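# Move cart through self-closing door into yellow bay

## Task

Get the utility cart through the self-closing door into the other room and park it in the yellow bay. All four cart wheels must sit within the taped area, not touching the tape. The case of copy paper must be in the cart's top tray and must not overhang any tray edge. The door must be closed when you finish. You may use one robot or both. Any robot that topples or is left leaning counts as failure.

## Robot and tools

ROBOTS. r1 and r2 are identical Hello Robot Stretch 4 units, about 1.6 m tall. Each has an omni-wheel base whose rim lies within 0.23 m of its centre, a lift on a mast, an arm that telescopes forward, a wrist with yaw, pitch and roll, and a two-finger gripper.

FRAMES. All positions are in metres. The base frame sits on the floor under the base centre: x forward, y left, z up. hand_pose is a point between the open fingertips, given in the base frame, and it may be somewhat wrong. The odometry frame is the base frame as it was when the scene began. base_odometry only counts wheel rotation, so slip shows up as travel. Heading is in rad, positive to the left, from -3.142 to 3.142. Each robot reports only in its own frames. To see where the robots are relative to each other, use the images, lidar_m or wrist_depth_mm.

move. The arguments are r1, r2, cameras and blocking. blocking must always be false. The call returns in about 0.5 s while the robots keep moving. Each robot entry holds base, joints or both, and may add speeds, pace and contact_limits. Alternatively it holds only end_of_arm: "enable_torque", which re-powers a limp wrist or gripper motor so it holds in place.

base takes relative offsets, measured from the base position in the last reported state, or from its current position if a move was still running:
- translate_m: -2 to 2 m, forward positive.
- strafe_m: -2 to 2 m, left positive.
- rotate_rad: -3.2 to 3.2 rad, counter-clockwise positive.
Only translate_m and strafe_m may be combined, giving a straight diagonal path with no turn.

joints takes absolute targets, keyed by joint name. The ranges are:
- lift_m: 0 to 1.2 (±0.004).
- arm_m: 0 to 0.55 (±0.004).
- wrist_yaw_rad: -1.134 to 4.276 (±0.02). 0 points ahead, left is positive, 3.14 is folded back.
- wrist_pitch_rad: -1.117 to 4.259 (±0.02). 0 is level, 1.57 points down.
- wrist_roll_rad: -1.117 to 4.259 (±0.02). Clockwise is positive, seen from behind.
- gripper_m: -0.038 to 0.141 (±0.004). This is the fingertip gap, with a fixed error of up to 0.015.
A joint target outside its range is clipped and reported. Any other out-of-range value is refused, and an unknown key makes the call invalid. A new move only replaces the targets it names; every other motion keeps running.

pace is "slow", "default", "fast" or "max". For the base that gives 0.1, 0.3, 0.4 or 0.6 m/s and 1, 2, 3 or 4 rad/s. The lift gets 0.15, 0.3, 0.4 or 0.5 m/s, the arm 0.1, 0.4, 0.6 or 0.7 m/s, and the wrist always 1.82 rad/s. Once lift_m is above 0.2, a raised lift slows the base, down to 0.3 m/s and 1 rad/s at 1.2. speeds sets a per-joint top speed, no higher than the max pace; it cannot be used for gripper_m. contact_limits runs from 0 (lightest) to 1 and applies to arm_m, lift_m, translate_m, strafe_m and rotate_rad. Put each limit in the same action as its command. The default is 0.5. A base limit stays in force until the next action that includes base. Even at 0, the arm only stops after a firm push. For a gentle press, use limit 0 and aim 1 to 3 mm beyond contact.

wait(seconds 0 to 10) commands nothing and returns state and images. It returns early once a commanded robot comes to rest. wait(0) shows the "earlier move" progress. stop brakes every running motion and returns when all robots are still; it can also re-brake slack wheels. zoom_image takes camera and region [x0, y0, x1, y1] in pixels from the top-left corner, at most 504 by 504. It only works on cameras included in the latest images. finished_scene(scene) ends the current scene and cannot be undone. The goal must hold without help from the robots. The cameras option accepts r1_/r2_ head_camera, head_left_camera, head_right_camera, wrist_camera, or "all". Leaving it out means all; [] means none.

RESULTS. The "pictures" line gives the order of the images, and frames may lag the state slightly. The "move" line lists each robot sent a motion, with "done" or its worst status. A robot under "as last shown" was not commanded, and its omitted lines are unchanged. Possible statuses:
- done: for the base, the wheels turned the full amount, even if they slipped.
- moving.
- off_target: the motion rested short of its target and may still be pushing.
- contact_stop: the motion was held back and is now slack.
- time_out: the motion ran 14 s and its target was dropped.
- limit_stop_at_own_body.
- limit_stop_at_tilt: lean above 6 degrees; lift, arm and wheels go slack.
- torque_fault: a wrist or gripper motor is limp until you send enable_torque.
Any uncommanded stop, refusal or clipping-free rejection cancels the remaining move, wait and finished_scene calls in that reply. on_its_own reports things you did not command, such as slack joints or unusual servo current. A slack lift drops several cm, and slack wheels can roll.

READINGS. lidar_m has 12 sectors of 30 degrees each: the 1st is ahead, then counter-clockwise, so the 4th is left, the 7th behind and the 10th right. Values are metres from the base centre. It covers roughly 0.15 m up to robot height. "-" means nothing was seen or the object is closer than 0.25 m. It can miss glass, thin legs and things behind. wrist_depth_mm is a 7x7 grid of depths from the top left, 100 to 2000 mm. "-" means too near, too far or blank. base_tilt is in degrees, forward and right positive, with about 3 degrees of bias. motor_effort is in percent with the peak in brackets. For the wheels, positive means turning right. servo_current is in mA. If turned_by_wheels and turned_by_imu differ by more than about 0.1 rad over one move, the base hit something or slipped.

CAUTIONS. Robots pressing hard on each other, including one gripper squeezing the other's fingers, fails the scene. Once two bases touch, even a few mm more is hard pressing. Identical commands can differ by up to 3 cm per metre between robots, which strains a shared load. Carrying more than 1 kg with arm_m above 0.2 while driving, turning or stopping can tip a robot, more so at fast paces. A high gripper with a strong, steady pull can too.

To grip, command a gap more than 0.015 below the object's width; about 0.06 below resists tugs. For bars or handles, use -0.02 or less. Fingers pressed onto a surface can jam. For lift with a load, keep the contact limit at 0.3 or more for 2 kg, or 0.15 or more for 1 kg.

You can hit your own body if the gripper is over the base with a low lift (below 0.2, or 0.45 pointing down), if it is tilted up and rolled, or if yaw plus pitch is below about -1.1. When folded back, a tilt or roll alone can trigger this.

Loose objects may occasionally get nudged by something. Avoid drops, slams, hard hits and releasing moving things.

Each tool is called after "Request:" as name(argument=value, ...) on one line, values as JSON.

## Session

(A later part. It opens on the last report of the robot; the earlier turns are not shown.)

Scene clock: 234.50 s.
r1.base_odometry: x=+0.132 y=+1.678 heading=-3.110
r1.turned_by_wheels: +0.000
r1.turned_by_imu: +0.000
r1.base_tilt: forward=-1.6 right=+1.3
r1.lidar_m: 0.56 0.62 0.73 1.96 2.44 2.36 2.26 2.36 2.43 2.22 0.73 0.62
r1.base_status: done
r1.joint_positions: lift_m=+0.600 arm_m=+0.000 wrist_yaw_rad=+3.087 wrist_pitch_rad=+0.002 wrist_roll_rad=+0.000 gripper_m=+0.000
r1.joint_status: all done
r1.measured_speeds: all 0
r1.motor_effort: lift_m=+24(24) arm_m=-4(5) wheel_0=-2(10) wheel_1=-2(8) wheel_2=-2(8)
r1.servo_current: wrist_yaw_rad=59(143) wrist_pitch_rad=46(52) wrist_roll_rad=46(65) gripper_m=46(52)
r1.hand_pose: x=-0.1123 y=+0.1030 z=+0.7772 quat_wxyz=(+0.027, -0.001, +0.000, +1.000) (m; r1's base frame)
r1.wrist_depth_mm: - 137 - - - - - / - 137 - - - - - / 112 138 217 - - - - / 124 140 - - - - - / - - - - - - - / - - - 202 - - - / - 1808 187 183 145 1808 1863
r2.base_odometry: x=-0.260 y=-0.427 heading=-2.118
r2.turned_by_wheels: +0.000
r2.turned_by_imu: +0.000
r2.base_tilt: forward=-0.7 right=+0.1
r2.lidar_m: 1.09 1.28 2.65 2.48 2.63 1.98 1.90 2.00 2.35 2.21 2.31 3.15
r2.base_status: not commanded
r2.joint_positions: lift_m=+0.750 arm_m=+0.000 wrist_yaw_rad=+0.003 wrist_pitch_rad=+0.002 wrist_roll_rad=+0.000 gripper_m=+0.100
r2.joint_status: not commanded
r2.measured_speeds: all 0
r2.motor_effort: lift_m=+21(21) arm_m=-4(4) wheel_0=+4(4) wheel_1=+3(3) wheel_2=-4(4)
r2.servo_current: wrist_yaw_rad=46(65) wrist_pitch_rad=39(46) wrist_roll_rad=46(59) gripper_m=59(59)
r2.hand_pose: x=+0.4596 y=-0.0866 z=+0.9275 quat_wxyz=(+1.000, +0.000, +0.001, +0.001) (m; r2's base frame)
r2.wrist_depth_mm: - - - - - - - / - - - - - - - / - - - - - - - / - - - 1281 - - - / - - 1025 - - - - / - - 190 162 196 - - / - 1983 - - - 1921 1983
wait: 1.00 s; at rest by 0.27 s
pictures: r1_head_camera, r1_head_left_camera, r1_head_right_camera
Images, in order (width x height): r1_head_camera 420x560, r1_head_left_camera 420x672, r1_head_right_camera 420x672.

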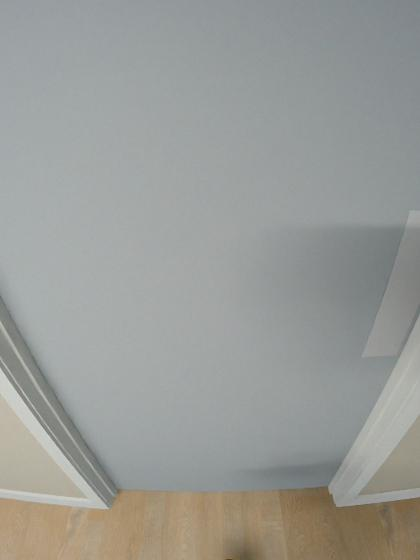

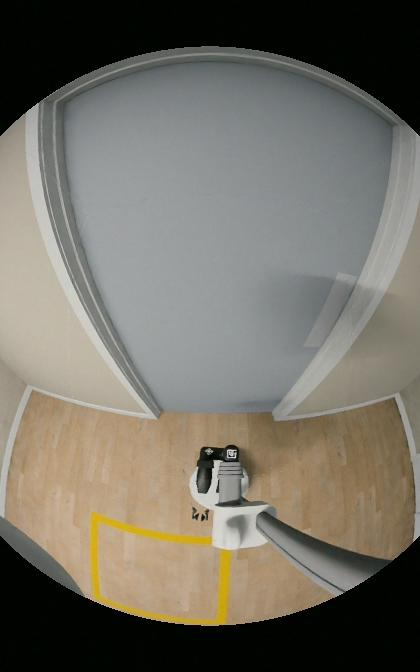

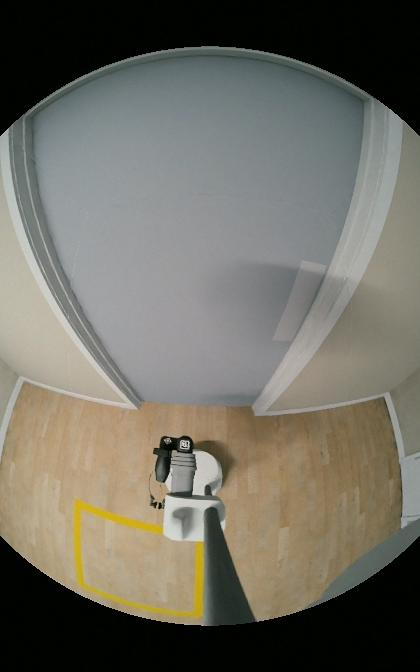

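Request:
move(blocking=false, r1={"base":{"translate_m":0.3,"strafe_m":-0.1}}, cameras=[])

Request:
wait(seconds=4, cameras=[])

Request:
move(blocking=false, r1={"base":{"translate_m":0.3},"contact_limits":{"translate_m":0.9},"pace":"slow"}, cameras=[])

Request:
wait(seconds=5, cameras=["r1_head_left_camera","r1_head_right_camera","r2_wrist_camera"])

Scene clock: 252.97 s.
move: r1 moving
r1.base_odometry: x=+0.100 y=+1.687 heading=-3.109
r1.turned_by_wheels: +0.000
r1.turned_by_imu: +0.000
r1.base_tilt: forward=-1.6 right=+1.3
r1.lidar_m: 0.55 0.57 0.71 1.83 2.48 2.40 2.28 2.41 2.45 2.05 0.68 0.59
r1.base_status: translate_m moving; strafe_m moving
r1.joint_positions: lift_m=+0.600 arm_m=+0.000 wrist_yaw_rad=+3.087 wrist_pitch_rad=+0.002 wrist_roll_rad=+0.000 gripper_m=+0.000
r1.joint_status: not commanded
r1.measured_speeds: translate_m=+0.121 strafe_m=-0.042 rotate_rad=-0.002 lift_m=+0.000 arm_m=+0.000 wrist_yaw_rad=+0.000 wrist_pitch_rad=+0.000 wrist_roll_rad=+0.000
r1.motor_effort: lift_m=+24(24) arm_m=-4(4) wheel_0=+9(9) wheel_1=+4(4) wheel_2=-9(9)
r1.servo_current: wrist_yaw_rad=52(59) wrist_pitch_rad=39(52) wrist_roll_rad=52(72) gripper_m=46(46)
r1.hand_pose: x=-0.1123 y=+0.1030 z=+0.7772 quat_wxyz=(+0.027, -0.001, +0.000, +1.000) (m; r1's base frame)
r1.wrist_depth_mm: - 137 - - - - - / - 138 - - - - - / 111 138 217 - - - - / 128 139 - - - - - / - - - - - - - / - - - 204 - - - / - 1808 187 183 145 1808 1808
r2: as last shown
r2.lidar_m: 1.09 1.28 2.65 2.50 2.62 2.01 1.87 1.99 2.30 2.22 2.29 3.15
r2.servo_current: wrist_yaw_rad=39(59) wrist_pitch_rad=46(46) wrist_roll_rad=46(52) gripper_m=52(52)
r2.wrist_depth_mm: - - - - - - - / - - - - - - - / - - - - - - - / - - - 1255 - - - / - - 1008 - - - - / - - 190 162 195 - - / - 1921 - - - 1921 1983
pictures: none
No camera images: "cameras" was empty.

Scene clock: 254.97 s.
earlier move: r1 done
r1.base_odometry: x=-0.171 y=+1.768 heading=-3.109
r1.turned_by_wheels: +0.000
r1.turned_by_imu: +0.000
r1.base_tilt: forward=-1.6 right=+1.3
r1.lidar_m: 0.27 0.30 0.43 0.85 2.58 2.72 2.55 2.70 2.31 0.99 0.41 0.31
r1.base_status: done
r1.joint_positions: lift_m=+0.600 arm_m=+0.000 wrist_yaw_rad=+3.087 wrist_pitch_rad=+0.002 wrist_roll_rad=+0.000 gripper_m=+0.000
r1.joint_status: not commanded
r1.measured_speeds: all 0
r1.motor_effort: lift_m=+24(24) arm_m=-4(4) wheel_0=+2(12) wheel_1=+3(5) wheel_2=-1(9)
r1.servo_current: wrist_yaw_rad=59(72) wrist_pitch_rad=46(52) wrist_roll_rad=39(72) gripper_m=39(52)
r1.hand_pose: x=-0.1123 y=+0.1030 z=+0.7772 quat_wxyz=(+0.027, -0.001, +0.000, +1.000) (m; r1's base frame)
r1.wrist_depth_mm: - 137 - - - - - / - 138 - - - - - / 112 138 222 - - - - / 124 141 - - - - - / - - - - - - - / - - - 204 - - - / - 1863 187 164 145 1921 1863
r2.base_odometry: x=-0.260 y=-0.427 heading=-2.118
r2.turned_by_wheels: +0.000
r2.turned_by_imu: +0.000
r2.base_tilt: forward=-0.7 right=+0.0
r2.lidar_m: 1.11 1.28 2.63 2.49 2.64 1.99 1.90 2.01 2.31 2.21 2.30 3.12
r2.base_status: not commanded
r2.joint_positions: lift_m=+0.750 arm_m=+0.000 wrist_yaw_rad=+0.003 wrist_pitch_rad=+0.002 wrist_roll_rad=+0.000 gripper_m=+0.100
r2.joint_status: not commanded
r2.measured_speeds: all 0
r2.motor_effort: lift_m=+21(21) arm_m=-4(4) wheel_0=+3(4) wheel_1=+3(4) wheel_2=-4(4)
r2.servo_current: wrist_yaw_rad=59(65) wrist_pitch_rad=39(46) wrist_roll_rad=39(59) gripper_m=46(59)
r2.hand_pose: x=+0.4596 y=-0.0866 z=+0.9275 quat_wxyz=(+1.000, +0.000, +0.001, +0.001) (m; r2's base frame)
r2.wrist_depth_mm: - - - - - - - / - - - - - - - / - - - - - - - / - - - 1281 - - - / - - 1008 - - - - / - - 191 162 196 - - / - 1921 - - - 1863 1983
wait: 2.00 of 4 s (r1 has come to rest)
pictures: none
No camera images: "cameras" was empty.

Scene clock: 255.47 s.
move: r1 moving
r1.base_odometry: x=-0.184 y=+1.768 heading=-3.109
r1.turned_by_wheels: +0.000
r1.turned_by_imu: +0.000
r1.base_tilt: forward=-1.6 right=+1.3
r1.lidar_m: 0.26 0.30 0.41 0.82 2.57 2.70 2.58 2.70 2.33 0.92 0.41 0.30
r1.base_status: translate_m moving
r1.joint_positions: lift_m=+0.600 arm_m=+0.000 wrist_yaw_rad=+3.087 wrist_pitch_rad=+0.002 wrist_roll_rad=+0.000 gripper_m=+0.000
r1.joint_status: not commanded
r1.measured_speeds: translate_m=+0.048 strafe_m=+0.000 rotate_rad=-0.002 lift_m=+0.000 arm_m=+0.000 wrist_yaw_rad=+0.000 wrist_pitch_rad=+0.000 wrist_roll_rad=+0.000
r1.motor_effort: lift_m=+24(24) arm_m=-4(4) wheel_0=+7(7) wheel_1=+5(5) wheel_2=-6(7)
r1.servo_current: wrist_yaw_rad=46(72) wrist_pitch_rad=39(46) wrist_roll_rad=39(59) gripper_m=46(52)
r1.contact_limits: translate_m 0.9
r1.hand_pose: x=-0.1123 y=+0.1030 z=+0.7772 quat_wxyz=(+0.027, -0.001, +0.000, +1.000) (m; r1's base frame)
r1.wrist_depth_mm: - 137 - - - - - / - 138 - - - - - / 112 138 222 - - - - / 124 141 - - - - - / - - - - - - - / - - - 203 - - - / - 1808 188 164 145 1863 1863
r2: as last shown
r2.base_tilt: forward=-0.7 right=+0.1
r2.lidar_m: 1.09 1.26 2.65 2.47 2.61 2.01 1.91 2.00 2.32 2.19 2.33 3.13
r2.motor_effort: lift_m=+21(21) arm_m=-4(4) wheel_0=+3(4) wheel_1=+3(3) wheel_2=-4(4)
r2.servo_current: wrist_yaw_rad=46(59) wrist_pitch_rad=39(39) wrist_roll_rad=46(52) gripper_m=52(59)
r2.wrist_depth_mm: - - - - - - - / - - - - - - - / - - - - - - - / - - - 1255 - - - / - - 1025 - - - - / - - 190 162 195 - - / - 1983 - - - 1921 1921
pictures: none
No camera images: "cameras" was empty.

Scene clock: 259.23 s.
earlier move: r1 done
r1.base_odometry: x=-0.471 y=+1.758 heading=-3.109
r1.turned_by_wheels: +0.000
r1.turned_by_imu: +0.061
r1.base_tilt: forward=-1.9 right=+1.4
r1.lidar_m: 0.25 0.25 0.25 0.45 2.61 2.94 2.86 3.02 2.38 0.37 0.43 0.25
r1.base_status: done
r1.joint_positions: lift_m=+0.600 arm_m=+0.000 wrist_yaw_rad=+3.098 wrist_pitch_rad=+0.002 wrist_roll_rad=+0.000 gripper_m=+0.000
r1.joint_status: not commanded
r1.measured_speeds: all 0
r1.motor_effort: lift_m=+23(24) arm_m=+7(7) wheel_0=+3(24) wheel_1=+13(17) wheel_2=-16(20)
r1.servo_current: wrist_yaw_rad=65(85) wrist_pitch_rad=39(52) wrist_roll_rad=39(65) gripper_m=46(52)
r1.contact_limits: translate_m 0.9
r1.hand_pose: x=-0.1137 y=+0.1000 z=+0.7773 quat_wxyz=(+0.022, -0.001, +0.000, +1.000) (m; r1's base frame)
r1.wrist_depth_mm: - 136 - - - - - / - 137 - - - - - / 106 137 190 - - - - / 121 137 283 - - - - / - - - - - - - / - - - 203 - - - / - 1863 187 183 144 1756 1863
r2.base_odometry: x=-0.260 y=-0.427 heading=-2.118
r2.turned_by_wheels: +0.000
r2.turned_by_imu: +0.001
r2.base_tilt: forward=-0.6 right=+0.1
r2.lidar_m: 1.11 1.31 2.65 2.50 2.62 2.01 1.92 2.00 2.33 2.21 2.28 3.16
r2.base_status: not commanded
r2.joint_positions: lift_m=+0.750 arm_m=+0.000 wrist_yaw_rad=+0.003 wrist_pitch_rad=+0.002 wrist_roll_rad=+0.000 gripper_m=+0.100
r2.joint_status: not commanded
r2.measured_speeds: all 0
r2.motor_effort: lift_m=+21(21) arm_m=-4(4) wheel_0=+4(4) wheel_1=+3(4) wheel_2=-4(4)
r2.servo_current: wrist_yaw_rad=52(65) wrist_pitch_rad=39(52) wrist_roll_rad=52(65) gripper_m=46(59)
r2.hand_pose: x=+0.4596 y=-0.0866 z=+0.9275 quat_wxyz=(+1.000, +0.000, +0.001, +0.001) (m; r2's base frame)
r2.wrist_depth_mm: - - - - - - - / - - - - - - - / - - - - - - - / - - - 1229 - - - / - - 1008 - - - - / - - 190 162 195 - - / - 1921 - - - 1921 1921
wait: 3.77 of 5 s (r1 has come to rest)
pictures: r1_head_left_camera, r1_head_right_camera, r2_wrist_camera
Images, in order (width x height): r1_head_left_camera 420x672, r1_head_right_camera 420x672, r2_wrist_camera 616x392.

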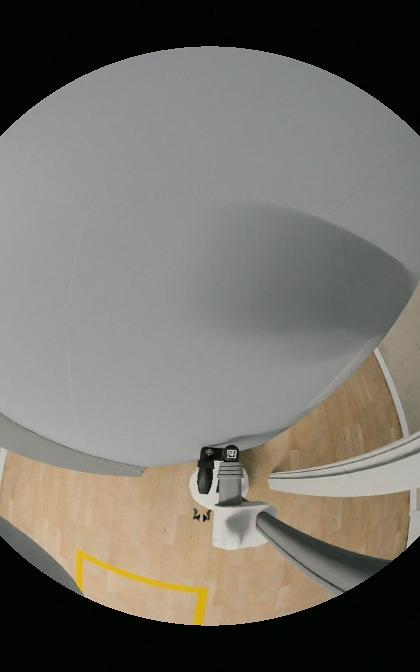

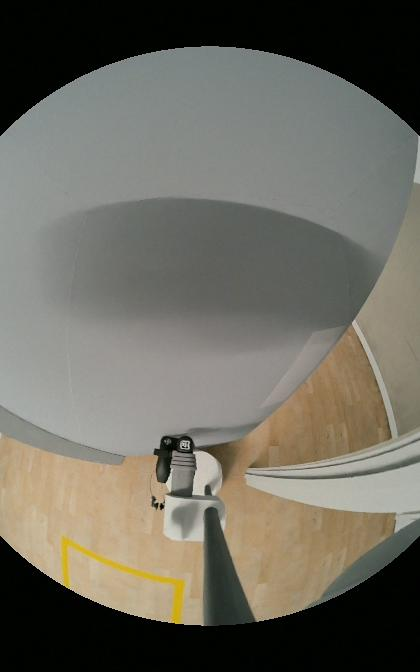

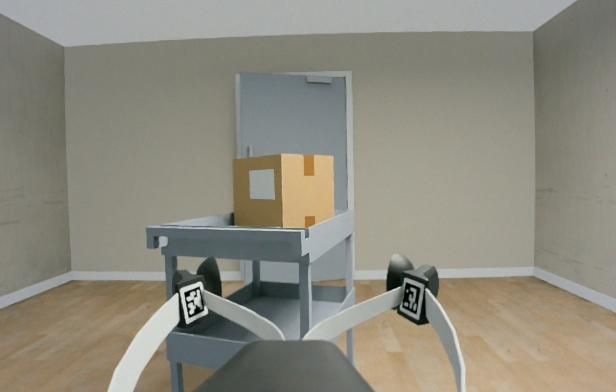

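Request:
move(blocking=false, r1={"base":{"translate_m":0.2},"joints":{"lift_m":0.3},"contact_limits":{"translate_m":0.9},"pace":"slow"}, cameras=[])

Request:
wait(seconds=4, cameras=["r1_head_left_camera","r1_head_right_camera","r2_wrist_camera"])

Scene clock: 265.07 s.
move: r1 moving
r1.base_odometry: x=-0.483 y=+1.758 heading=-3.109
r1.turned_by_wheels: +0.000
r1.turned_by_imu: +0.029
r1.base_tilt: forward=-2.0 right=+1.5
r1.lidar_m: 0.25 0.25 0.25 0.42 2.63 2.92 2.85 3.05 2.39 0.37 0.41 0.25
r1.base_status: translate_m moving
r1.joint_positions: lift_m=+0.576 arm_m=+0.000 wrist_yaw_rad=+3.098 wrist_pitch_rad=+0.002 wrist_roll_rad=+0.000 gripper_m=+0.000
r1.joint_status: lift_m moving
r1.measured_speeds: translate_m=+0.048 strafe_m=+0.000 rotate_rad=-0.001 lift_m=-0.097 arm_m=+0.000 wrist_yaw_rad=+0.000 wrist_pitch_rad=+0.000 wrist_roll_rad=+0.000
r1.motor_effort: lift_m=+8(22) arm_m=+7(7) wheel_0=+6(8) wheel_1=+16(19) wheel_2=-19(22)
r1.servo_current: wrist_yaw_rad=65(78) wrist_pitch_rad=39(52) wrist_roll_rad=59(59) gripper_m=46(52)
r1.contact_limits: translate_m 0.9
r1.hand_pose: x=-0.1137 y=+0.0999 z=+0.7531 quat_wxyz=(+0.022, -0.001, +0.000, +1.000) (m; r1's base frame)
r1.wrist_depth_mm: - 136 - - - - - / - 136 - - - - - / 106 137 191 - - - - / 121 137 287 - - - - / - - - - - - - / - - - 204 - - - / 1863 1808 187 183 145 1756 1808
r2: as last shown
r2.turned_by_imu: +0.000
r2.base_tilt: forward=-0.6 right=+0.0
r2.lidar_m: 1.12 1.28 2.63 2.49 2.61 2.00 1.88 1.96 2.32 2.19 2.33 3.14
r2.motor_effort: lift_m=+21(21) arm_m=-4(4) wheel_0=+3(4) wheel_1=+3(3) wheel_2=-4(4)
r2.servo_current: wrist_yaw_rad=39(52) wrist_pitch_rad=39(46) wrist_roll_rad=39(52) gripper_m=52(52)
r2.wrist_depth_mm: - - - - - - - / - - - - - - - / - - - - - - - / - - - 1229 - - - / - - 1008 - - - - / - - 190 162 195 - - / - 1921 - - - 1863 1921
pictures: none
No camera images: "cameras" was empty.

Scene clock: 267.83 s.
earlier move: r1 done
r1.base_odometry: x=-0.670 y=+1.752 heading=-3.109
r1.turned_by_wheels: +0.000
r1.turned_by_imu: +0.351
r1.base_tilt: forward=-1.7 right=+1.3
r1.lidar_m: 0.25 0.25 0.25 0.46 3.01 2.94 3.00 2.67 0.52 2.45 0.41 0.25
r1.base_status: done
r1.joint_positions: lift_m=+0.301 arm_m=-0.001 wrist_yaw_rad=+3.102 wrist_pitch_rad=+0.002 wrist_roll_rad=+0.000 gripper_m=+0.000
r1.joint_status: all done
r1.measured_speeds: all 0
r1.motor_effort: lift_m=+9(22) arm_m=+12(12) wheel_0=+4(19) wheel_1=+19(22) wheel_2=-21(23)
r1.servo_current: wrist_yaw_rad=72(85) wrist_pitch_rad=33(52) wrist_roll_rad=46(72) gripper_m=39(52)
r1.contact_limits: translate_m 0.9
r1.hand_pose: x=-0.1145 y=+0.0988 z=+0.4784 quat_wxyz=(+0.020, -0.001, +0.000, +1.000) (m; r1's base frame)
r1.wrist_depth_mm: - 135 - - - - - / - 135 216 - - - - / 106 134 180 - - - - / 118 136 246 - - - - / - - - - - - - / 1863 1756 1499 203 1708 1708 1708 / 1255 1205 188 183 155 1205 1182
r2.base_odometry: x=-0.260 y=-0.427 heading=-2.118
r2.turned_by_wheels: +0.000
r2.turned_by_imu: +0.000
r2.base_tilt: forward=-0.7 right=+0.1
r2.lidar_m: 1.13 1.26 2.63 2.49 2.59 2.01 1.89 1.99 2.29 2.21 2.31 3.14
r2.base_status: not commanded
r2.joint_positions: lift_m=+0.750 arm_m=+0.000 wrist_yaw_rad=+0.003 wrist_pitch_rad=+0.002 wrist_roll_rad=+0.000 gripper_m=+0.100
r2.joint_status: not commanded
r2.measured_speeds: all 0
r2.motor_effort: lift_m=+21(21) arm_m=-4(4) wheel_0=+4(4) wheel_1=+3(3) wheel_2=-4(4)
r2.servo_current: wrist_yaw_rad=52(59) wrist_pitch_rad=39(46) wrist_roll_rad=52(65) gripper_m=59(59)
r2.hand_pose: x=+0.4596 y=-0.0866 z=+0.9275 quat_wxyz=(+1.000, +0.000, +0.001, +0.001) (m; r2's base frame)
r2.wrist_depth_mm: - - - - - - - / - - - - - - - / - - - - - - - / - - - 1255 - - - / - - 1025 - - - - / - - 190 162 195 - - / - 1983 - - - 1863 1921
wait: 2.77 of 4 s (r1 has come to rest)
pictures: r1_head_left_camera, r1_head_right_camera, r2_wrist_camera
Images, in order (width x height): r1_head_left_camera 420x672, r1_head_right_camera 420x672, r2_wrist_camera 616x392.

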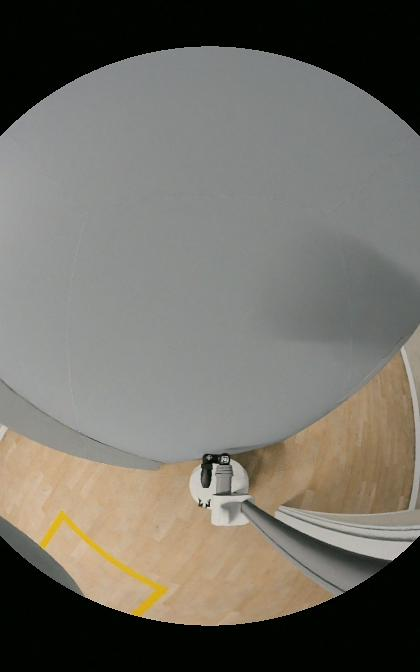

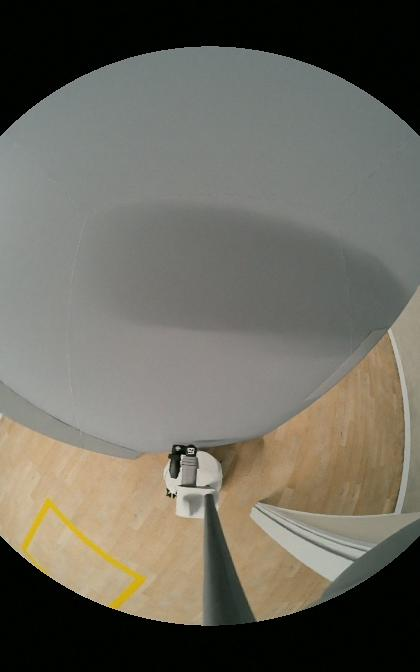

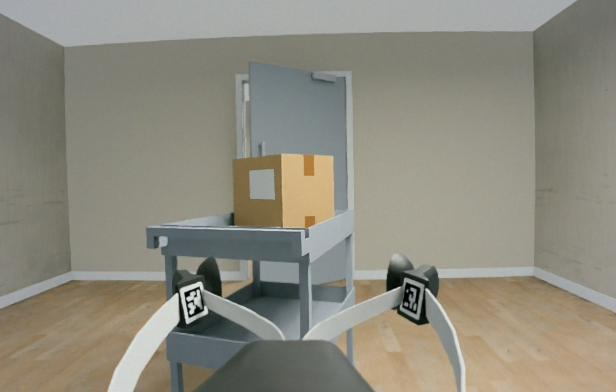

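Request:
move(blocking=false, r1={"base":{"translate_m":0.25},"contact_limits":{"translate_m":0.9},"pace":"slow"}, cameras=[])

Request:
wait(seconds=4, cameras=["r1_head_left_camera","r1_head_right_camera","r2_wrist_camera"])

Scene clock: 277.30 s.
move: r1 moving
r1.base_odometry: x=-0.682 y=+1.752 heading=-3.109
r1.turned_by_wheels: +0.000
r1.turned_by_imu: +0.015
r1.base_tilt: forward=-1.8 right=+1.4
r1.lidar_m: 0.25 0.25 0.25 0.43 3.04 2.94 3.00 2.69 0.53 2.47 0.41 0.25
r1.base_status: translate_m moving
r1.joint_positions: lift_m=+0.301 arm_m=-0.001 wrist_yaw_rad=+3.102 wrist_pitch_rad=+0.002 wrist_roll_rad=+0.000 gripper_m=+0.000
r1.joint_status: not commanded
r1.measured_speeds: translate_m=+0.049 strafe_m=+0.000 rotate_rad=-0.001 lift_m=-0.001 arm_m=+0.000 wrist_yaw_rad=+0.000 wrist_pitch_rad=+0.000 wrist_roll_rad=+0.000
r1.motor_effort: lift_m=+12(12) arm_m=+12(12) wheel_0=+5(9) wheel_1=+21(24) wheel_2=-27(29)
r1.servo_current: wrist_yaw_rad=65(85) wrist_pitch_rad=39(46) wrist_roll_rad=52(52) gripper_m=46(52)
r1.contact_limits: translate_m 0.9
r1.hand_pose: x=-0.1145 y=+0.0988 z=+0.4782 quat_wxyz=(+0.020, -0.001, +0.000, +1.000) (m; r1's base frame)
r1.wrist_depth_mm: - 135 - - - - - / - 136 216 - - - - / 105 134 180 - - - - / 118 136 246 - - - - / - - - - - - - / 1808 1808 1537 203 1661 1756 1708 / 1281 1205 187 183 156 1182 1205
r2: as last shown
r2.base_tilt: forward=-0.7 right=+0.0
r2.lidar_m: 1.10 1.25 2.65 2.52 2.62 1.98 1.89 1.99 2.31 2.22 2.29 3.14
r2.servo_current: wrist_yaw_rad=39(52) wrist_pitch_rad=39(46) wrist_roll_rad=52(59) gripper_m=52(59)
r2.wrist_depth_mm: - - - - - - - / - - - - - - - / - - - - - - - / - - - 1255 - - - / - - 1008 - - - - / - - 190 162 195 - - / - 1921 - - - 1863 1983
pictures: none
No camera images: "cameras" was empty.

Scene clock: 280.57 s.
earlier move: r1 done
r1.base_odometry: x=-0.919 y=+1.744 heading=-3.109
r1.turned_by_wheels: +0.000
r1.turned_by_imu: +0.055
r1.base_tilt: forward=-1.6 right=+1.3
r1.lidar_m: 0.25 0.25 0.25 0.25 0.47 3.14 3.25 0.70 0.77 2.63 3.51 0.41
r1.base_status: done
r1.joint_positions: lift_m=+0.300 arm_m=-0.001 wrist_yaw_rad=+3.105 wrist_pitch_rad=+0.002 wrist_roll_rad=+0.000 gripper_m=+0.000
r1.joint_status: not commanded
r1.measured_speeds: all 0
r1.on_its_own: wrist_yaw_rad is at rest, and its servo_current (117 mA) is outside its rest range (0 to 104 mA)
r1.motor_effort: lift_m=+18(18) arm_m=+12(14) wheel_0=+4(14) wheel_1=+13(25) wheel_2=-13(29)
r1.servo_current: wrist_yaw_rad=117(117) wrist_pitch_rad=39(52) wrist_roll_rad=46(78) gripper_m=39(52)
r1.contact_limits: translate_m 0.9
r1.hand_pose: x=-0.1148 y=+0.0978 z=+0.4777 quat_wxyz=(+0.018, -0.001, +0.000, +1.000) (m; r1's base frame)
r1.wrist_depth_mm: - 136 - - - - - / - 135 219 - - - - / 106 135 183 - - - - / 119 137 272 - - - - / - - - - - - - / 1756 1863 1499 203 1756 1708 1618 / 1308 1205 188 183 155 1160 1118
r2.base_odometry: x=-0.260 y=-0.427 heading=-2.118
r2.turned_by_wheels: +0.000
r2.turned_by_imu: +0.000
r2.base_tilt: forward=-0.7 right=+0.1
r2.lidar_m: 1.12 1.27 2.66 2.50 2.62 2.01 1.91 1.98 2.31 2.22 2.29 3.13
r2.base_status: not commanded
r2.joint_positions: lift_m=+0.750 arm_m=+0.000 wrist_yaw_rad=+0.003 wrist_pitch_rad=+0.002 wrist_roll_rad=+0.000 gripper_m=+0.100
r2.joint_status: not commanded
r2.measured_speeds: all 0
r2.motor_effort: lift_m=+21(21) arm_m=-4(4) wheel_0=+4(4) wheel_1=+3(4) wheel_2=-4(4)
r2.servo_current: wrist_yaw_rad=46(59) wrist_pitch_rad=39(46) wrist_roll_rad=59(65) gripper_m=52(59)
r2.hand_pose: x=+0.4596 y=-0.0866 z=+0.9275 quat_wxyz=(+1.000, +0.000, +0.001, +0.001) (m; r2's base frame)
r2.wrist_depth_mm: - - - - - - - / - - - - - - - / - - - - - - - / - - - 1255 - - - / - - 991 - - - - / - - 190 162 195 - - / - 1983 - - - 1863 1983
wait: 3.27 of 4 s (r1 has come to rest)
pictures: r1_head_left_camera, r1_head_right_camera, r2_wrist_camera
Images, in order (width x height): r1_head_left_camera 420x672, r1_head_right_camera 420x672, r2_wrist_camera 616x392.

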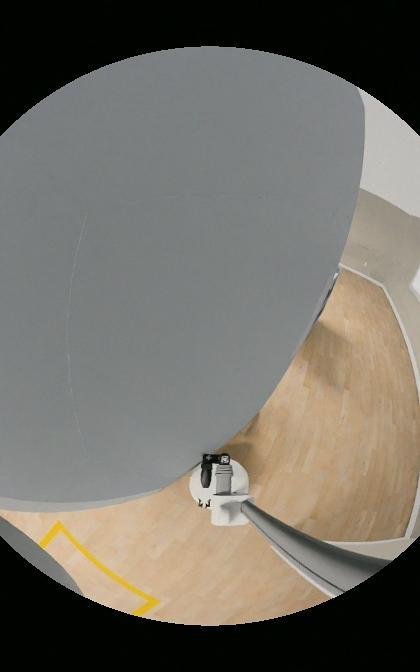

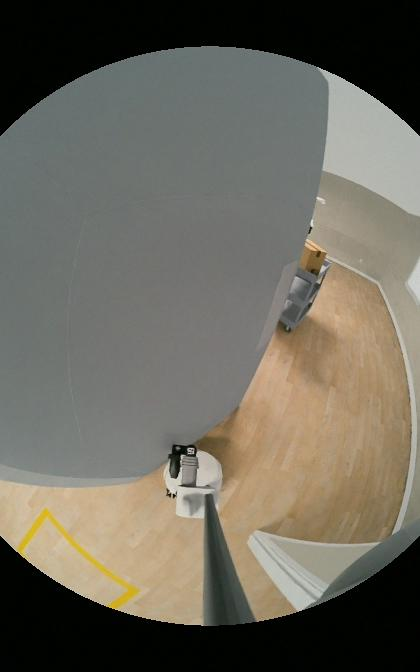

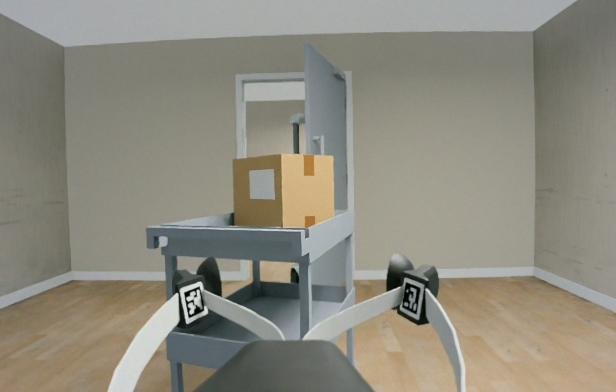

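Request:
move(blocking=false, r1={"base":{"translate_m":0.41,"strafe_m":0.2},"contact_limits":{"translate_m":0.9},"pace":"slow"}, cameras=[])

Request:
wait(seconds=7, cameras=["r1_head_left_camera","r1_head_right_camera","r2_wrist_camera"])

Scene clock: 292.50 s.
move: r1 moving
r1.base_odometry: x=-0.931 y=+1.738 heading=-3.108
r1.turned_by_wheels: +0.000
r1.turned_by_imu: +0.000
r1.base_tilt: forward=-1.6 right=+1.3
r1.lidar_m: 0.25 0.25 0.25 0.25 0.46 3.16 3.27 0.70 0.85 2.63 3.52 0.45
r1.base_status: translate_m moving; strafe_m moving
r1.joint_positions: lift_m=+0.300 arm_m=-0.001 wrist_yaw_rad=+3.105 wrist_pitch_rad=+0.002 wrist_roll_rad=+0.000 gripper_m=+0.000
r1.joint_status: not commanded
r1.measured_speeds: translate_m=+0.042 strafe_m=+0.019 rotate_rad=+0.003 lift_m=+0.000 arm_m=+0.000 wrist_yaw_rad=+0.000 wrist_pitch_rad=+0.000 wrist_roll_rad=+0.000
r1.motor_effort: lift_m=+18(18) arm_m=+12(12) wheel_0=+4(7) wheel_1=+21(21) wheel_2=-21(21)
r1.servo_current: wrist_yaw_rad=78(117) wrist_pitch_rad=39(46) wrist_roll_rad=46(65) gripper_m=39(46)
r1.contact_limits: translate_m 0.9
r1.hand_pose: x=-0.1148 y=+0.0978 z=+0.4777 quat_wxyz=(+0.018, -0.001, +0.000, +1.000) (m; r1's base frame)
r1.wrist_depth_mm: - 136 - - - - - / - 136 219 - - - - / 106 134 182 - - - - / 119 136 247 - - - - / - - - - - - - / 1808 1863 1499 202 1708 1708 1661 / 1281 1182 182 1205 156 1138 1118
r2: as last shown
r2.base_tilt: forward=-0.7 right=+0.0
r2.lidar_m: 1.12 1.28 2.65 2.50 2.64 2.01 1.90 1.98 2.31 2.23 2.32 3.12
r2.motor_effort: lift_m=+21(21) arm_m=-4(4) wheel_0=+3(4) wheel_1=+3(3) wheel_2=-4(4)
r2.servo_current: wrist_yaw_rad=52(52) wrist_pitch_rad=39(46) wrist_roll_rad=59(59) gripper_m=52(59)
r2.wrist_depth_mm: - - - - - - - / - - - - - - - / - - - - - - - / - - - 1229 - - - / - - 1008 - - - - / - - 190 162 196 - - / - 1921 - - - 1921 1921
pictures: none
No camera images: "cameras" was empty.

Scene clock: 299.50 s.
earlier move: r1 contact_stop
r1.base_odometry: x=-0.886 y=+1.840 heading=-3.103
r1.turned_by_wheels: +0.006
r1.turned_by_imu: +0.022
r1.base_tilt: forward=-1.6 right=+1.2
r1.lidar_m: 0.25 - 0.25 0.27 3.27 3.15 3.29 0.59 0.93 2.50 3.45 0.32
r1.base_status: translate_m contact_stop; strafe_m contact_stop
r1.joint_positions: lift_m=+0.300 arm_m=+0.000 wrist_yaw_rad=+3.093 wrist_pitch_rad=+0.002 wrist_roll_rad=+0.000 gripper_m=+0.000
r1.joint_status: not commanded
r1.measured_speeds: translate_m=-0.078 strafe_m=-0.043 rotate_rad=-0.011 lift_m=+0.000 arm_m=+0.000 wrist_yaw_rad=+0.000 wrist_pitch_rad=+0.000 wrist_roll_rad=+0.000
r1.on_its_own: the wheels are slack since a contact_stop
r1.motor_effort: lift_m=+18(18) arm_m=+4(12) wheel_0=-1(10) wheel_1=-2(35) wheel_2=-1(23)
r1.servo_current: wrist_yaw_rad=52(117) wrist_pitch_rad=39(52) wrist_roll_rad=46(65) gripper_m=39(52)
r1.contact_limits: translate_m 0.9
r1.hand_pose: x=-0.1129 y=+0.1014 z=+0.4777 quat_wxyz=(+0.024, -0.001, +0.000, +1.000) (m; r1's base frame)
r1.wrist_depth_mm: - 137 - - - - - / - 136 - - - - - / 109 137 201 - - - - / 121 138 276 - - - - / 621 - - - - - - / 668 1808 1537 203 1708 1661 1661 / 654 1182 187 183 156 1118 1098
r2.base_odometry: x=-0.260 y=-0.427 heading=-2.118
r2.turned_by_wheels: +0.000
r2.turned_by_imu: +0.001
r2.base_tilt: forward=-0.7 right=+0.0
r2.lidar_m: 1.12 1.27 2.64 2.47 2.61 1.98 1.91 1.98 2.34 2.21 2.32 3.12
r2.base_status: not commanded
r2.joint_positions: lift_m=+0.750 arm_m=+0.000 wrist_yaw_rad=+0.003 wrist_pitch_rad=+0.002 wrist_roll_rad=+0.000 gripper_m=+0.100
r2.joint_status: not commanded
r2.measured_speeds: all 0
r2.motor_effort: lift_m=+21(21) arm_m=-4(4) wheel_0=+4(4) wheel_1=+3(4) wheel_2=-4(4)
r2.servo_current: wrist_yaw_rad=46(65) wrist_pitch_rad=39(46) wrist_roll_rad=46(59) gripper_m=52(59)
r2.hand_pose: x=+0.4596 y=-0.0866 z=+0.9275 quat_wxyz=(+1.000, +0.000, +0.001, +0.001) (m; r2's base frame)
r2.wrist_depth_mm: - - - - - - - / - - - - - - - / - - - - - - - / - - - 1255 - - - / - - 1008 - - - - / - - 190 162 195 - - / - 1921 - - - 1863 1983
wait: 7.00 s; no rest
pictures: r1_head_left_camera, r1_head_right_camera, r2_wrist_camera
Images, in order (width x height): r1_head_left_camera 420x672, r1_head_right_camera 420x672, r2_wrist_camera 616x392.

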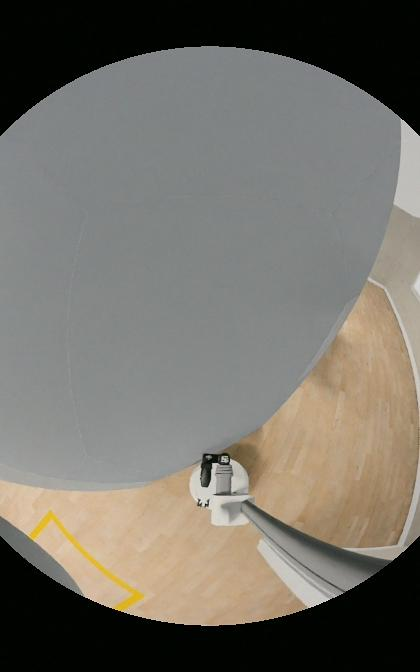

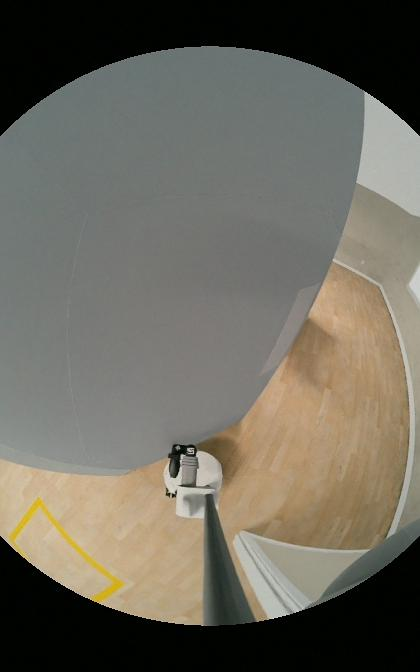

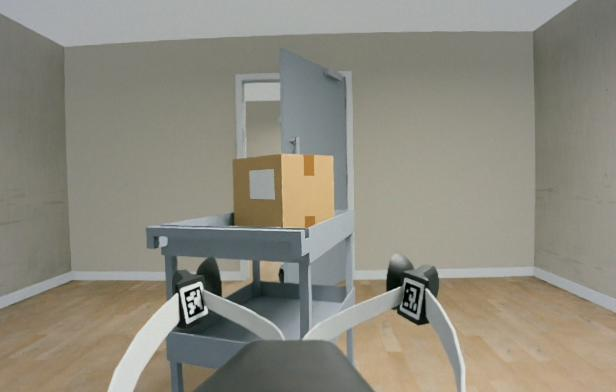

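Request:
move(blocking=false, r1={"base":{"translate_m":0.34,"strafe_m":-0.06},"contact_limits":{"translate_m":1.0},"pace":"slow"}, cameras=[])

Request:
wait(seconds=5, cameras=["r1_head_left_camera","r1_head_right_camera","r2_wrist_camera"])

Scene clock: 304.43 s.
move: r1 moving
r1.base_odometry: x=-0.405 y=+1.923 heading=+2.705
r1.turned_by_wheels: -0.475
r1.turned_by_imu: -0.479
r1.base_tilt: forward=-1.6 right=+1.2
r1.lidar_m: 0.25 0.25 0.27 0.59 2.74 2.85 2.79 2.93 2.20 0.25 0.25 0.25
r1.base_status: translate_m moving; strafe_m moving
r1.joint_positions: lift_m=+0.300 arm_m=+0.000 wrist_yaw_rad=+3.093 wrist_pitch_rad=+0.002 wrist_roll_rad=+0.000 gripper_m=+0.000
r1.joint_status: not commanded
r1.measured_speeds: translate_m=-0.041 strafe_m=-0.017 rotate_rad=-0.001 lift_m=+0.000 arm_m=+0.000 wrist_yaw_rad=+0.000 wrist_pitch_rad=+0.000 wrist_roll_rad=+0.000
r1.motor_effort: lift_m=+18(18) arm_m=+4(4) wheel_0=-4(5) wheel_1=+0(8) wheel_2=+3(6)
r1.servo_current: wrist_yaw_rad=52(52) wrist_pitch_rad=46(52) wrist_roll_rad=52(59) gripper_m=46(52)
r1.contact_limits: translate_m 1
r1.hand_pose: x=-0.1129 y=+0.1014 z=+0.4777 quat_wxyz=(+0.024, -0.001, +0.000, +1.000) (m; r1's base frame)
r1.wrist_depth_mm: - 137 - - - - - / - 138 - - - - - / 112 138 218 - - - - / 125 140 - - - - - / - - - - - - - / 1808 1808 1499 204 1708 1618 1661 / 1255 1182 187 164 145 1205 1118
r2: as last shown
r2.base_tilt: forward=-0.7 right=+0.1
r2.lidar_m: 1.11 1.29 2.64 2.49 2.61 2.02 1.91 1.98 2.34 2.22 2.30 3.18
r2.motor_effort: lift_m=+21(21) arm_m=-4(4) wheel_0=+3(4) wheel_1=+3(3) wheel_2=-4(4)
r2.servo_current: wrist_yaw_rad=39(59) wrist_pitch_rad=39(46) wrist_roll_rad=39(59) gripper_m=46(59)
r2.wrist_depth_mm: - - - - - - - / - - - - - - - / - - - - - - - / - - - 1255 - - - / - - 1008 - - - - / - - 190 162 195 - - / - 1921 - - - 1921 1921
pictures: none
No camera images: "cameras" was empty.

Scene clock: 309.43 s.
earlier move: r1 moving
r1.base_odometry: x=-0.717 y=+2.124 heading=+2.706
r1.turned_by_wheels: +0.001
r1.turned_by_imu: +0.002
r1.base_tilt: forward=-1.6 right=+1.3
r1.lidar_m: 0.25 - 0.25 0.30 0.77 3.25 3.15 0.30 0.33 1.01 2.18 0.35
r1.base_status: translate_m moving; strafe_m moving
r1.joint_positions: lift_m=+0.300 arm_m=+0.000 wrist_yaw_rad=+3.099 wrist_pitch_rad=+0.002 wrist_roll_rad=+0.000 gripper_m=+0.000
r1.joint_status: not commanded
r1.measured_speeds: translate_m=+0.023 strafe_m=+0.000 rotate_rad=+0.001 lift_m=+0.000 arm_m=+0.000 wrist_yaw_rad=+0.000 wrist_pitch_rad=+0.000 wrist_roll_rad=+0.000
r1.motor_effort: lift_m=+18(18) arm_m=+7(7) wheel_0=+7(20) wheel_1=+9(15) wheel_2=-10(19)
r1.servo_current: wrist_yaw_rad=65(85) wrist_pitch_rad=46(52) wrist_roll_rad=59(72) gripper_m=39(52)
r1.contact_limits: translate_m 1
r1.hand_pose: x=-0.1138 y=+0.0995 z=+0.4777 quat_wxyz=(+0.021, -0.001, +0.000, +1.000) (m; r1's base frame)
r1.wrist_depth_mm: - 136 - - - - - / - 136 - - - - - / 106 137 191 - - - - / 121 137 285 - - - - / 445 - - - - - - / 1661 1808 1537 203 1756 1708 1756 / 1229 1229 187 183 155 1160 1182
r2.base_odometry: x=-0.260 y=-0.427 heading=-2.118
r2.turned_by_wheels: +0.000
r2.turned_by_imu: +0.001
r2.base_tilt: forward=-0.7 right=+0.0
r2.lidar_m: 1.10 1.28 2.63 2.50 2.63 1.99 1.89 2.01 2.34 2.21 2.31 3.15
r2.base_status: not commanded
r2.joint_positions: lift_m=+0.750 arm_m=+0.000 wrist_yaw_rad=+0.003 wrist_pitch_rad=+0.002 wrist_roll_rad=+0.000 gripper_m=+0.100
r2.joint_status: not commanded
r2.measured_speeds: all 0
r2.motor_effort: lift_m=+21(21) arm_m=-4(4) wheel_0=+4(4) wheel_1=+3(4) wheel_2=-3(4)
r2.servo_current: wrist_yaw_rad=52(65) wrist_pitch_rad=39(52) wrist_roll_rad=46(59) gripper_m=52(59)
r2.hand_pose: x=+0.4596 y=-0.0866 z=+0.9275 quat_wxyz=(+1.000, +0.000, +0.001, +0.001) (m; r2's base frame)
r2.wrist_depth_mm: - - - - - - - / - - - - - - - / - - - - - - - / - - - 1255 - - - / - - 1025 - - - - / - - 190 162 196 - - / - 1921 - - - 1921 1921
wait: 5.00 s; no rest
pictures: r1_head_left_camera, r1_head_right_camera, r2_wrist_camera
Images, in order (width x height): r1_head_left_camera 420x672, r1_head_right_camera 420x672, r2_wrist_camera 616x392.

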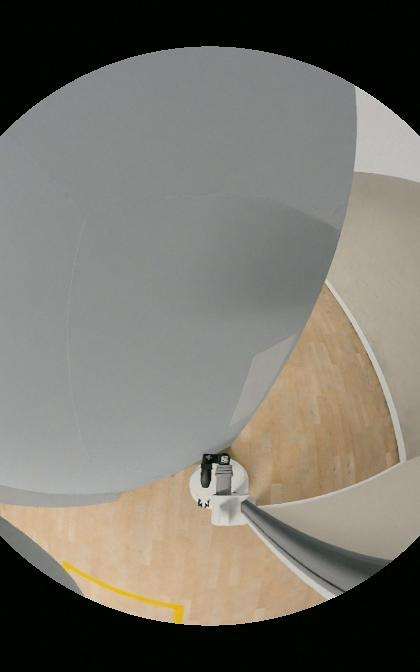

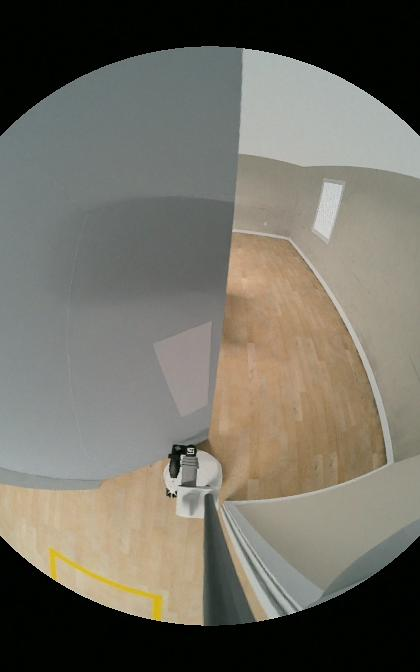

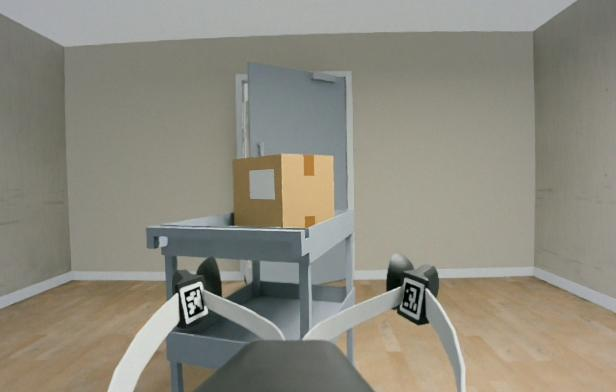

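Request:
wait(seconds=2, cameras=[])

Request:
move(blocking=false, r1={"base":{"translate_m":0.3,"strafe_m":0.0},"contact_limits":{"translate_m":1.0},"pace":"slow"}, cameras=[])

Request:
wait(seconds=6, cameras=["r1_head_left_camera","r1_head_right_camera","r2_wrist_camera"])

Scene clock: 314.30 s.
earlier move: r1 done
r1.base_odometry: x=-0.719 y=+2.125 heading=+2.706
r1.turned_by_wheels: +0.000
r1.turned_by_imu: +0.000
r1.base_tilt: forward=-1.6 right=+1.3
r1.lidar_m: 0.25 - 0.25 0.29 0.74 3.22 3.17 0.32 0.33 1.04 2.19 3.11
r1.base_status: done
r1.joint_positions: lift_m=+0.300 arm_m=+0.000 wrist_yaw_rad=+3.099 wrist_pitch_rad=+0.002 wrist_roll_rad=+0.000 gripper_m=+0.000
r1.joint_status: not commanded
r1.measured_speeds: all 0
r1.motor_effort: lift_m=+18(18) arm_m=+7(7) wheel_0=+6(20) wheel_1=+10(15) wheel_2=-9(19)
r1.servo_current: wrist_yaw_rad=59(85) wrist_pitch_rad=46(52) wrist_roll_rad=46(72) gripper_m=46(52)
r1.contact_limits: translate_m 1
r1.hand_pose: x=-0.1138 y=+0.0995 z=+0.4777 quat_wxyz=(+0.021, -0.001, +0.000, +1.000) (m; r1's base frame)
r1.wrist_depth_mm: - 136 - - - - - / - 136 - - - - - / 106 136 190 - - - - / 122 137 285 - - - - / 442 - - - - - - / 1618 1808 1537 203 1708 1708 1808 / 1182 1205 188 183 155 1138 1182
r2.base_odometry: x=-0.260 y=-0.427 heading=-2.118
r2.turned_by_wheels: +0.000
r2.turned_by_imu: +0.000
r2.base_tilt: forward=-0.7 right=+0.1
r2.lidar_m: 1.10 1.26 2.65 2.48 2.63 2.01 1.91 1.98 2.32 2.23 2.31 3.14
r2.base_status: not commanded
r2.joint_positions: lift_m=+0.750 arm_m=+0.000 wrist_yaw_rad=+0.003 wrist_pitch_rad=+0.002 wrist_roll_rad=+0.000 gripper_m=+0.100
r2.joint_status: not commanded
r2.measured_speeds: all 0
r2.motor_effort: lift_m=+21(21) arm_m=-4(4) wheel_0=+4(4) wheel_1=+3(4) wheel_2=-4(4)
r2.servo_current: wrist_yaw_rad=39(65) wrist_pitch_rad=33(52) wrist_roll_rad=33(59) gripper_m=52(59)
r2.hand_pose: x=+0.4596 y=-0.0866 z=+0.9275 quat_wxyz=(+1.000, +0.000, +0.001, +0.001) (m; r2's base frame)
r2.wrist_depth_mm: - - - - - - - / - - - - - - - / - - - - - - - / - - - 1229 - - - / - - 1008 - - - - / - - 189 162 195 - - / - 1921 - - - 1808 1983
wait: 0.00 of 2 s (r1 has come to rest)
pictures: none
No camera images: "cameras" was empty.

Scene clock: 314.80 s.
move: r1 moving
r1.base_odometry: x=-0.730 y=+2.130 heading=+2.707
r1.turned_by_wheels: +0.001
r1.turned_by_imu: +0.001
r1.base_tilt: forward=-1.7 right=+1.3
r1.lidar_m: 0.25 - 0.25 0.29 0.74 3.23 3.17 0.31 0.35 1.10 2.19 3.10
r1.base_status: translate_m moving; strafe_m moving
r1.joint_positions: lift_m=+0.300 arm_m=+0.000 wrist_yaw_rad=+3.099 wrist_pitch_rad=+0.002 wrist_roll_rad=+0.000 gripper_m=+0.000
r1.joint_status: not commanded
r1.measured_speeds: translate_m=+0.050 strafe_m=+0.000 rotate_rad=+0.002 lift_m=+0.000 arm_m=+0.000 wrist_yaw_rad=+0.000 wrist_pitch_rad=+0.000 wrist_roll_rad=+0.000
r1.motor_effort: lift_m=+18(18) arm_m=+7(7) wheel_0=+10(10) wheel_1=+13(13) wheel_2=-13(14)
r1.servo_current: wrist_yaw_rad=52(78) wrist_pitch_rad=46(52) wrist_roll_rad=46(52) gripper_m=39(46)
r1.contact_limits: translate_m 1
r1.hand_pose: x=-0.1138 y=+0.0995 z=+0.4777 quat_wxyz=(+0.021, -0.001, +0.000, +1.000) (m; r1's base frame)
r1.wrist_depth_mm: - 136 - - - - - / - 136 - - - - - / 106 137 189 - - - - / 121 137 258 - - - - / 439 - - - - - - / 1499 1808 1537 202 1808 1708 1808 / 1118 1205 187 183 156 1160 1182
r2: as last shown
r2.lidar_m: 1.10 1.28 2.64 2.49 2.62 2.00 1.92 1.97 2.34 2.22 2.31 3.12
r2.motor_effort: lift_m=+21(21) arm_m=-4(4) wheel_0=+3(4) wheel_1=+3(3) wheel_2=-4(4)
r2.servo_current: wrist_yaw_rad=39(59) wrist_pitch_rad=39(46) wrist_roll_rad=52(59) gripper_m=59(59)
r2.wrist_depth_mm: - - - - - - - / - - - - - - - / - - - - - - - / - - - 1229 - - - / - - 1008 - - - - / - - 190 162 195 - - / - 1921 - - - 1863 1983
pictures: none
No camera images: "cameras" was empty.

Scene clock: 318.57 s.
earlier move: r1 done
r1.base_odometry: x=-0.991 y=+2.251 heading=+2.707
r1.turned_by_wheels: +0.000
r1.turned_by_imu: +0.000
r1.base_tilt: forward=-1.6 right=+1.3
r1.lidar_m: 1.50 0.25 0.25 0.25 0.41 3.54 3.50 0.55 0.74 2.10 2.22 3.13
r1.base_status: done
r1.joint_positions: lift_m=+0.300 arm_m=+0.000 wrist_yaw_rad=+3.093 wrist_pitch_rad=+0.002 wrist_roll_rad=+0.000 gripper_m=+0.000
r1.joint_status: not commanded
r1.measured_speeds: all 0
r1.motor_effort: lift_m=+18(18) arm_m=+5(7) wheel_0=+6(10) wheel_1=+11(13) wheel_2=-5(15)
r1.servo_current: wrist_yaw_rad=46(78) wrist_pitch_rad=39(52) wrist_roll_rad=52(72) gripper_m=39(52)
r1.contact_limits: translate_m 1
r1.hand_pose: x=-0.1130 y=+0.1014 z=+0.4777 quat_wxyz=(+0.024, -0.001, +0.000, +1.000) (m; r1's base frame)
r1.wrist_depth_mm: - 137 - - - - - / - 137 - - - - - / 110 137 210 - - - - / 126 137 283 - - - - / - - - - - - - / - 1499 1464 204 1708 1661 1618 / - 640 188 183 156 1160 1160
r2.base_odometry: x=-0.260 y=-0.427 heading=-2.118
r2.turned_by_wheels: +0.000
r2.turned_by_imu: +0.001
r2.base_tilt: forward=-0.7 right=+0.0
r2.lidar_m: 1.12 1.29 2.66 2.47 2.60 2.01 1.89 1.98 2.30 2.22 2.28 3.11
r2.base_status: not commanded
r2.joint_positions: lift_m=+0.750 arm_m=+0.000 wrist_yaw_rad=+0.003 wrist_pitch_rad=+0.002 wrist_roll_rad=+0.000 gripper_m=+0.100
r2.joint_status: not commanded
r2.measured_speeds: all 0
r2.motor_effort: lift_m=+21(21) arm_m=-4(4) wheel_0=+4(4) wheel_1=+3(4) wheel_2=-4(4)
r2.servo_current: wrist_yaw_rad=39(72) wrist_pitch_rad=39(46) wrist_roll_rad=65(65) gripper_m=52(59)
r2.hand_pose: x=+0.4596 y=-0.0866 z=+0.9275 quat_wxyz=(+1.000, +0.000, +0.001, +0.001) (m; r2's base frame)
r2.wrist_depth_mm: - - - - - - - / - - - - - - - / - - - - - - - / - - - 1255 - - - / - - 1008 - - - - / - - 190 162 195 - - / - 1921 - - - 1921 1921
wait: 3.77 of 6 s (r1 has come to rest)
pictures: r1_head_left_camera, r1_head_right_camera, r2_wrist_camera
Images, in order (width x height): r1_head_left_camera 420x672, r1_head_right_camera 420x672, r2_wrist_camera 616x392.

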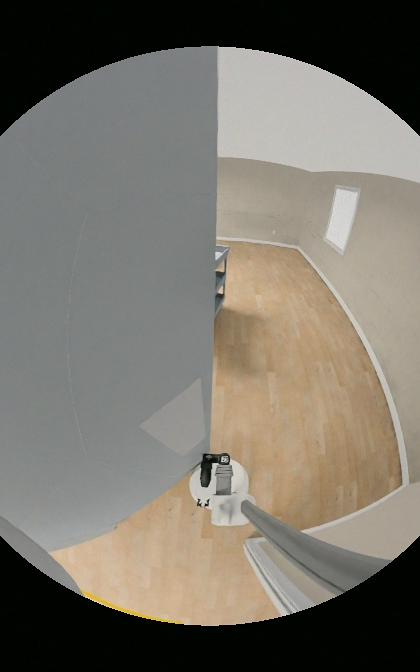

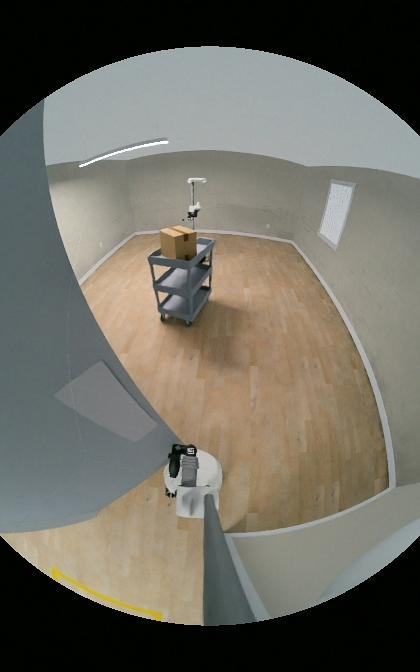

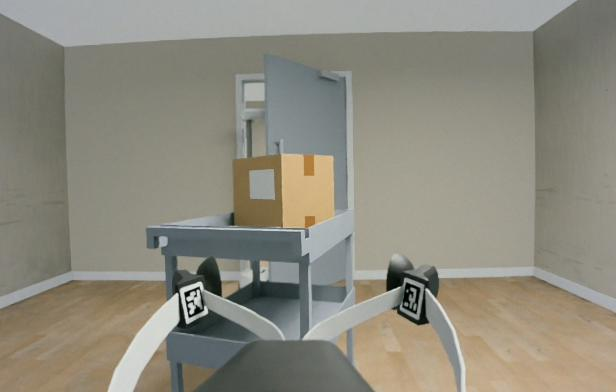

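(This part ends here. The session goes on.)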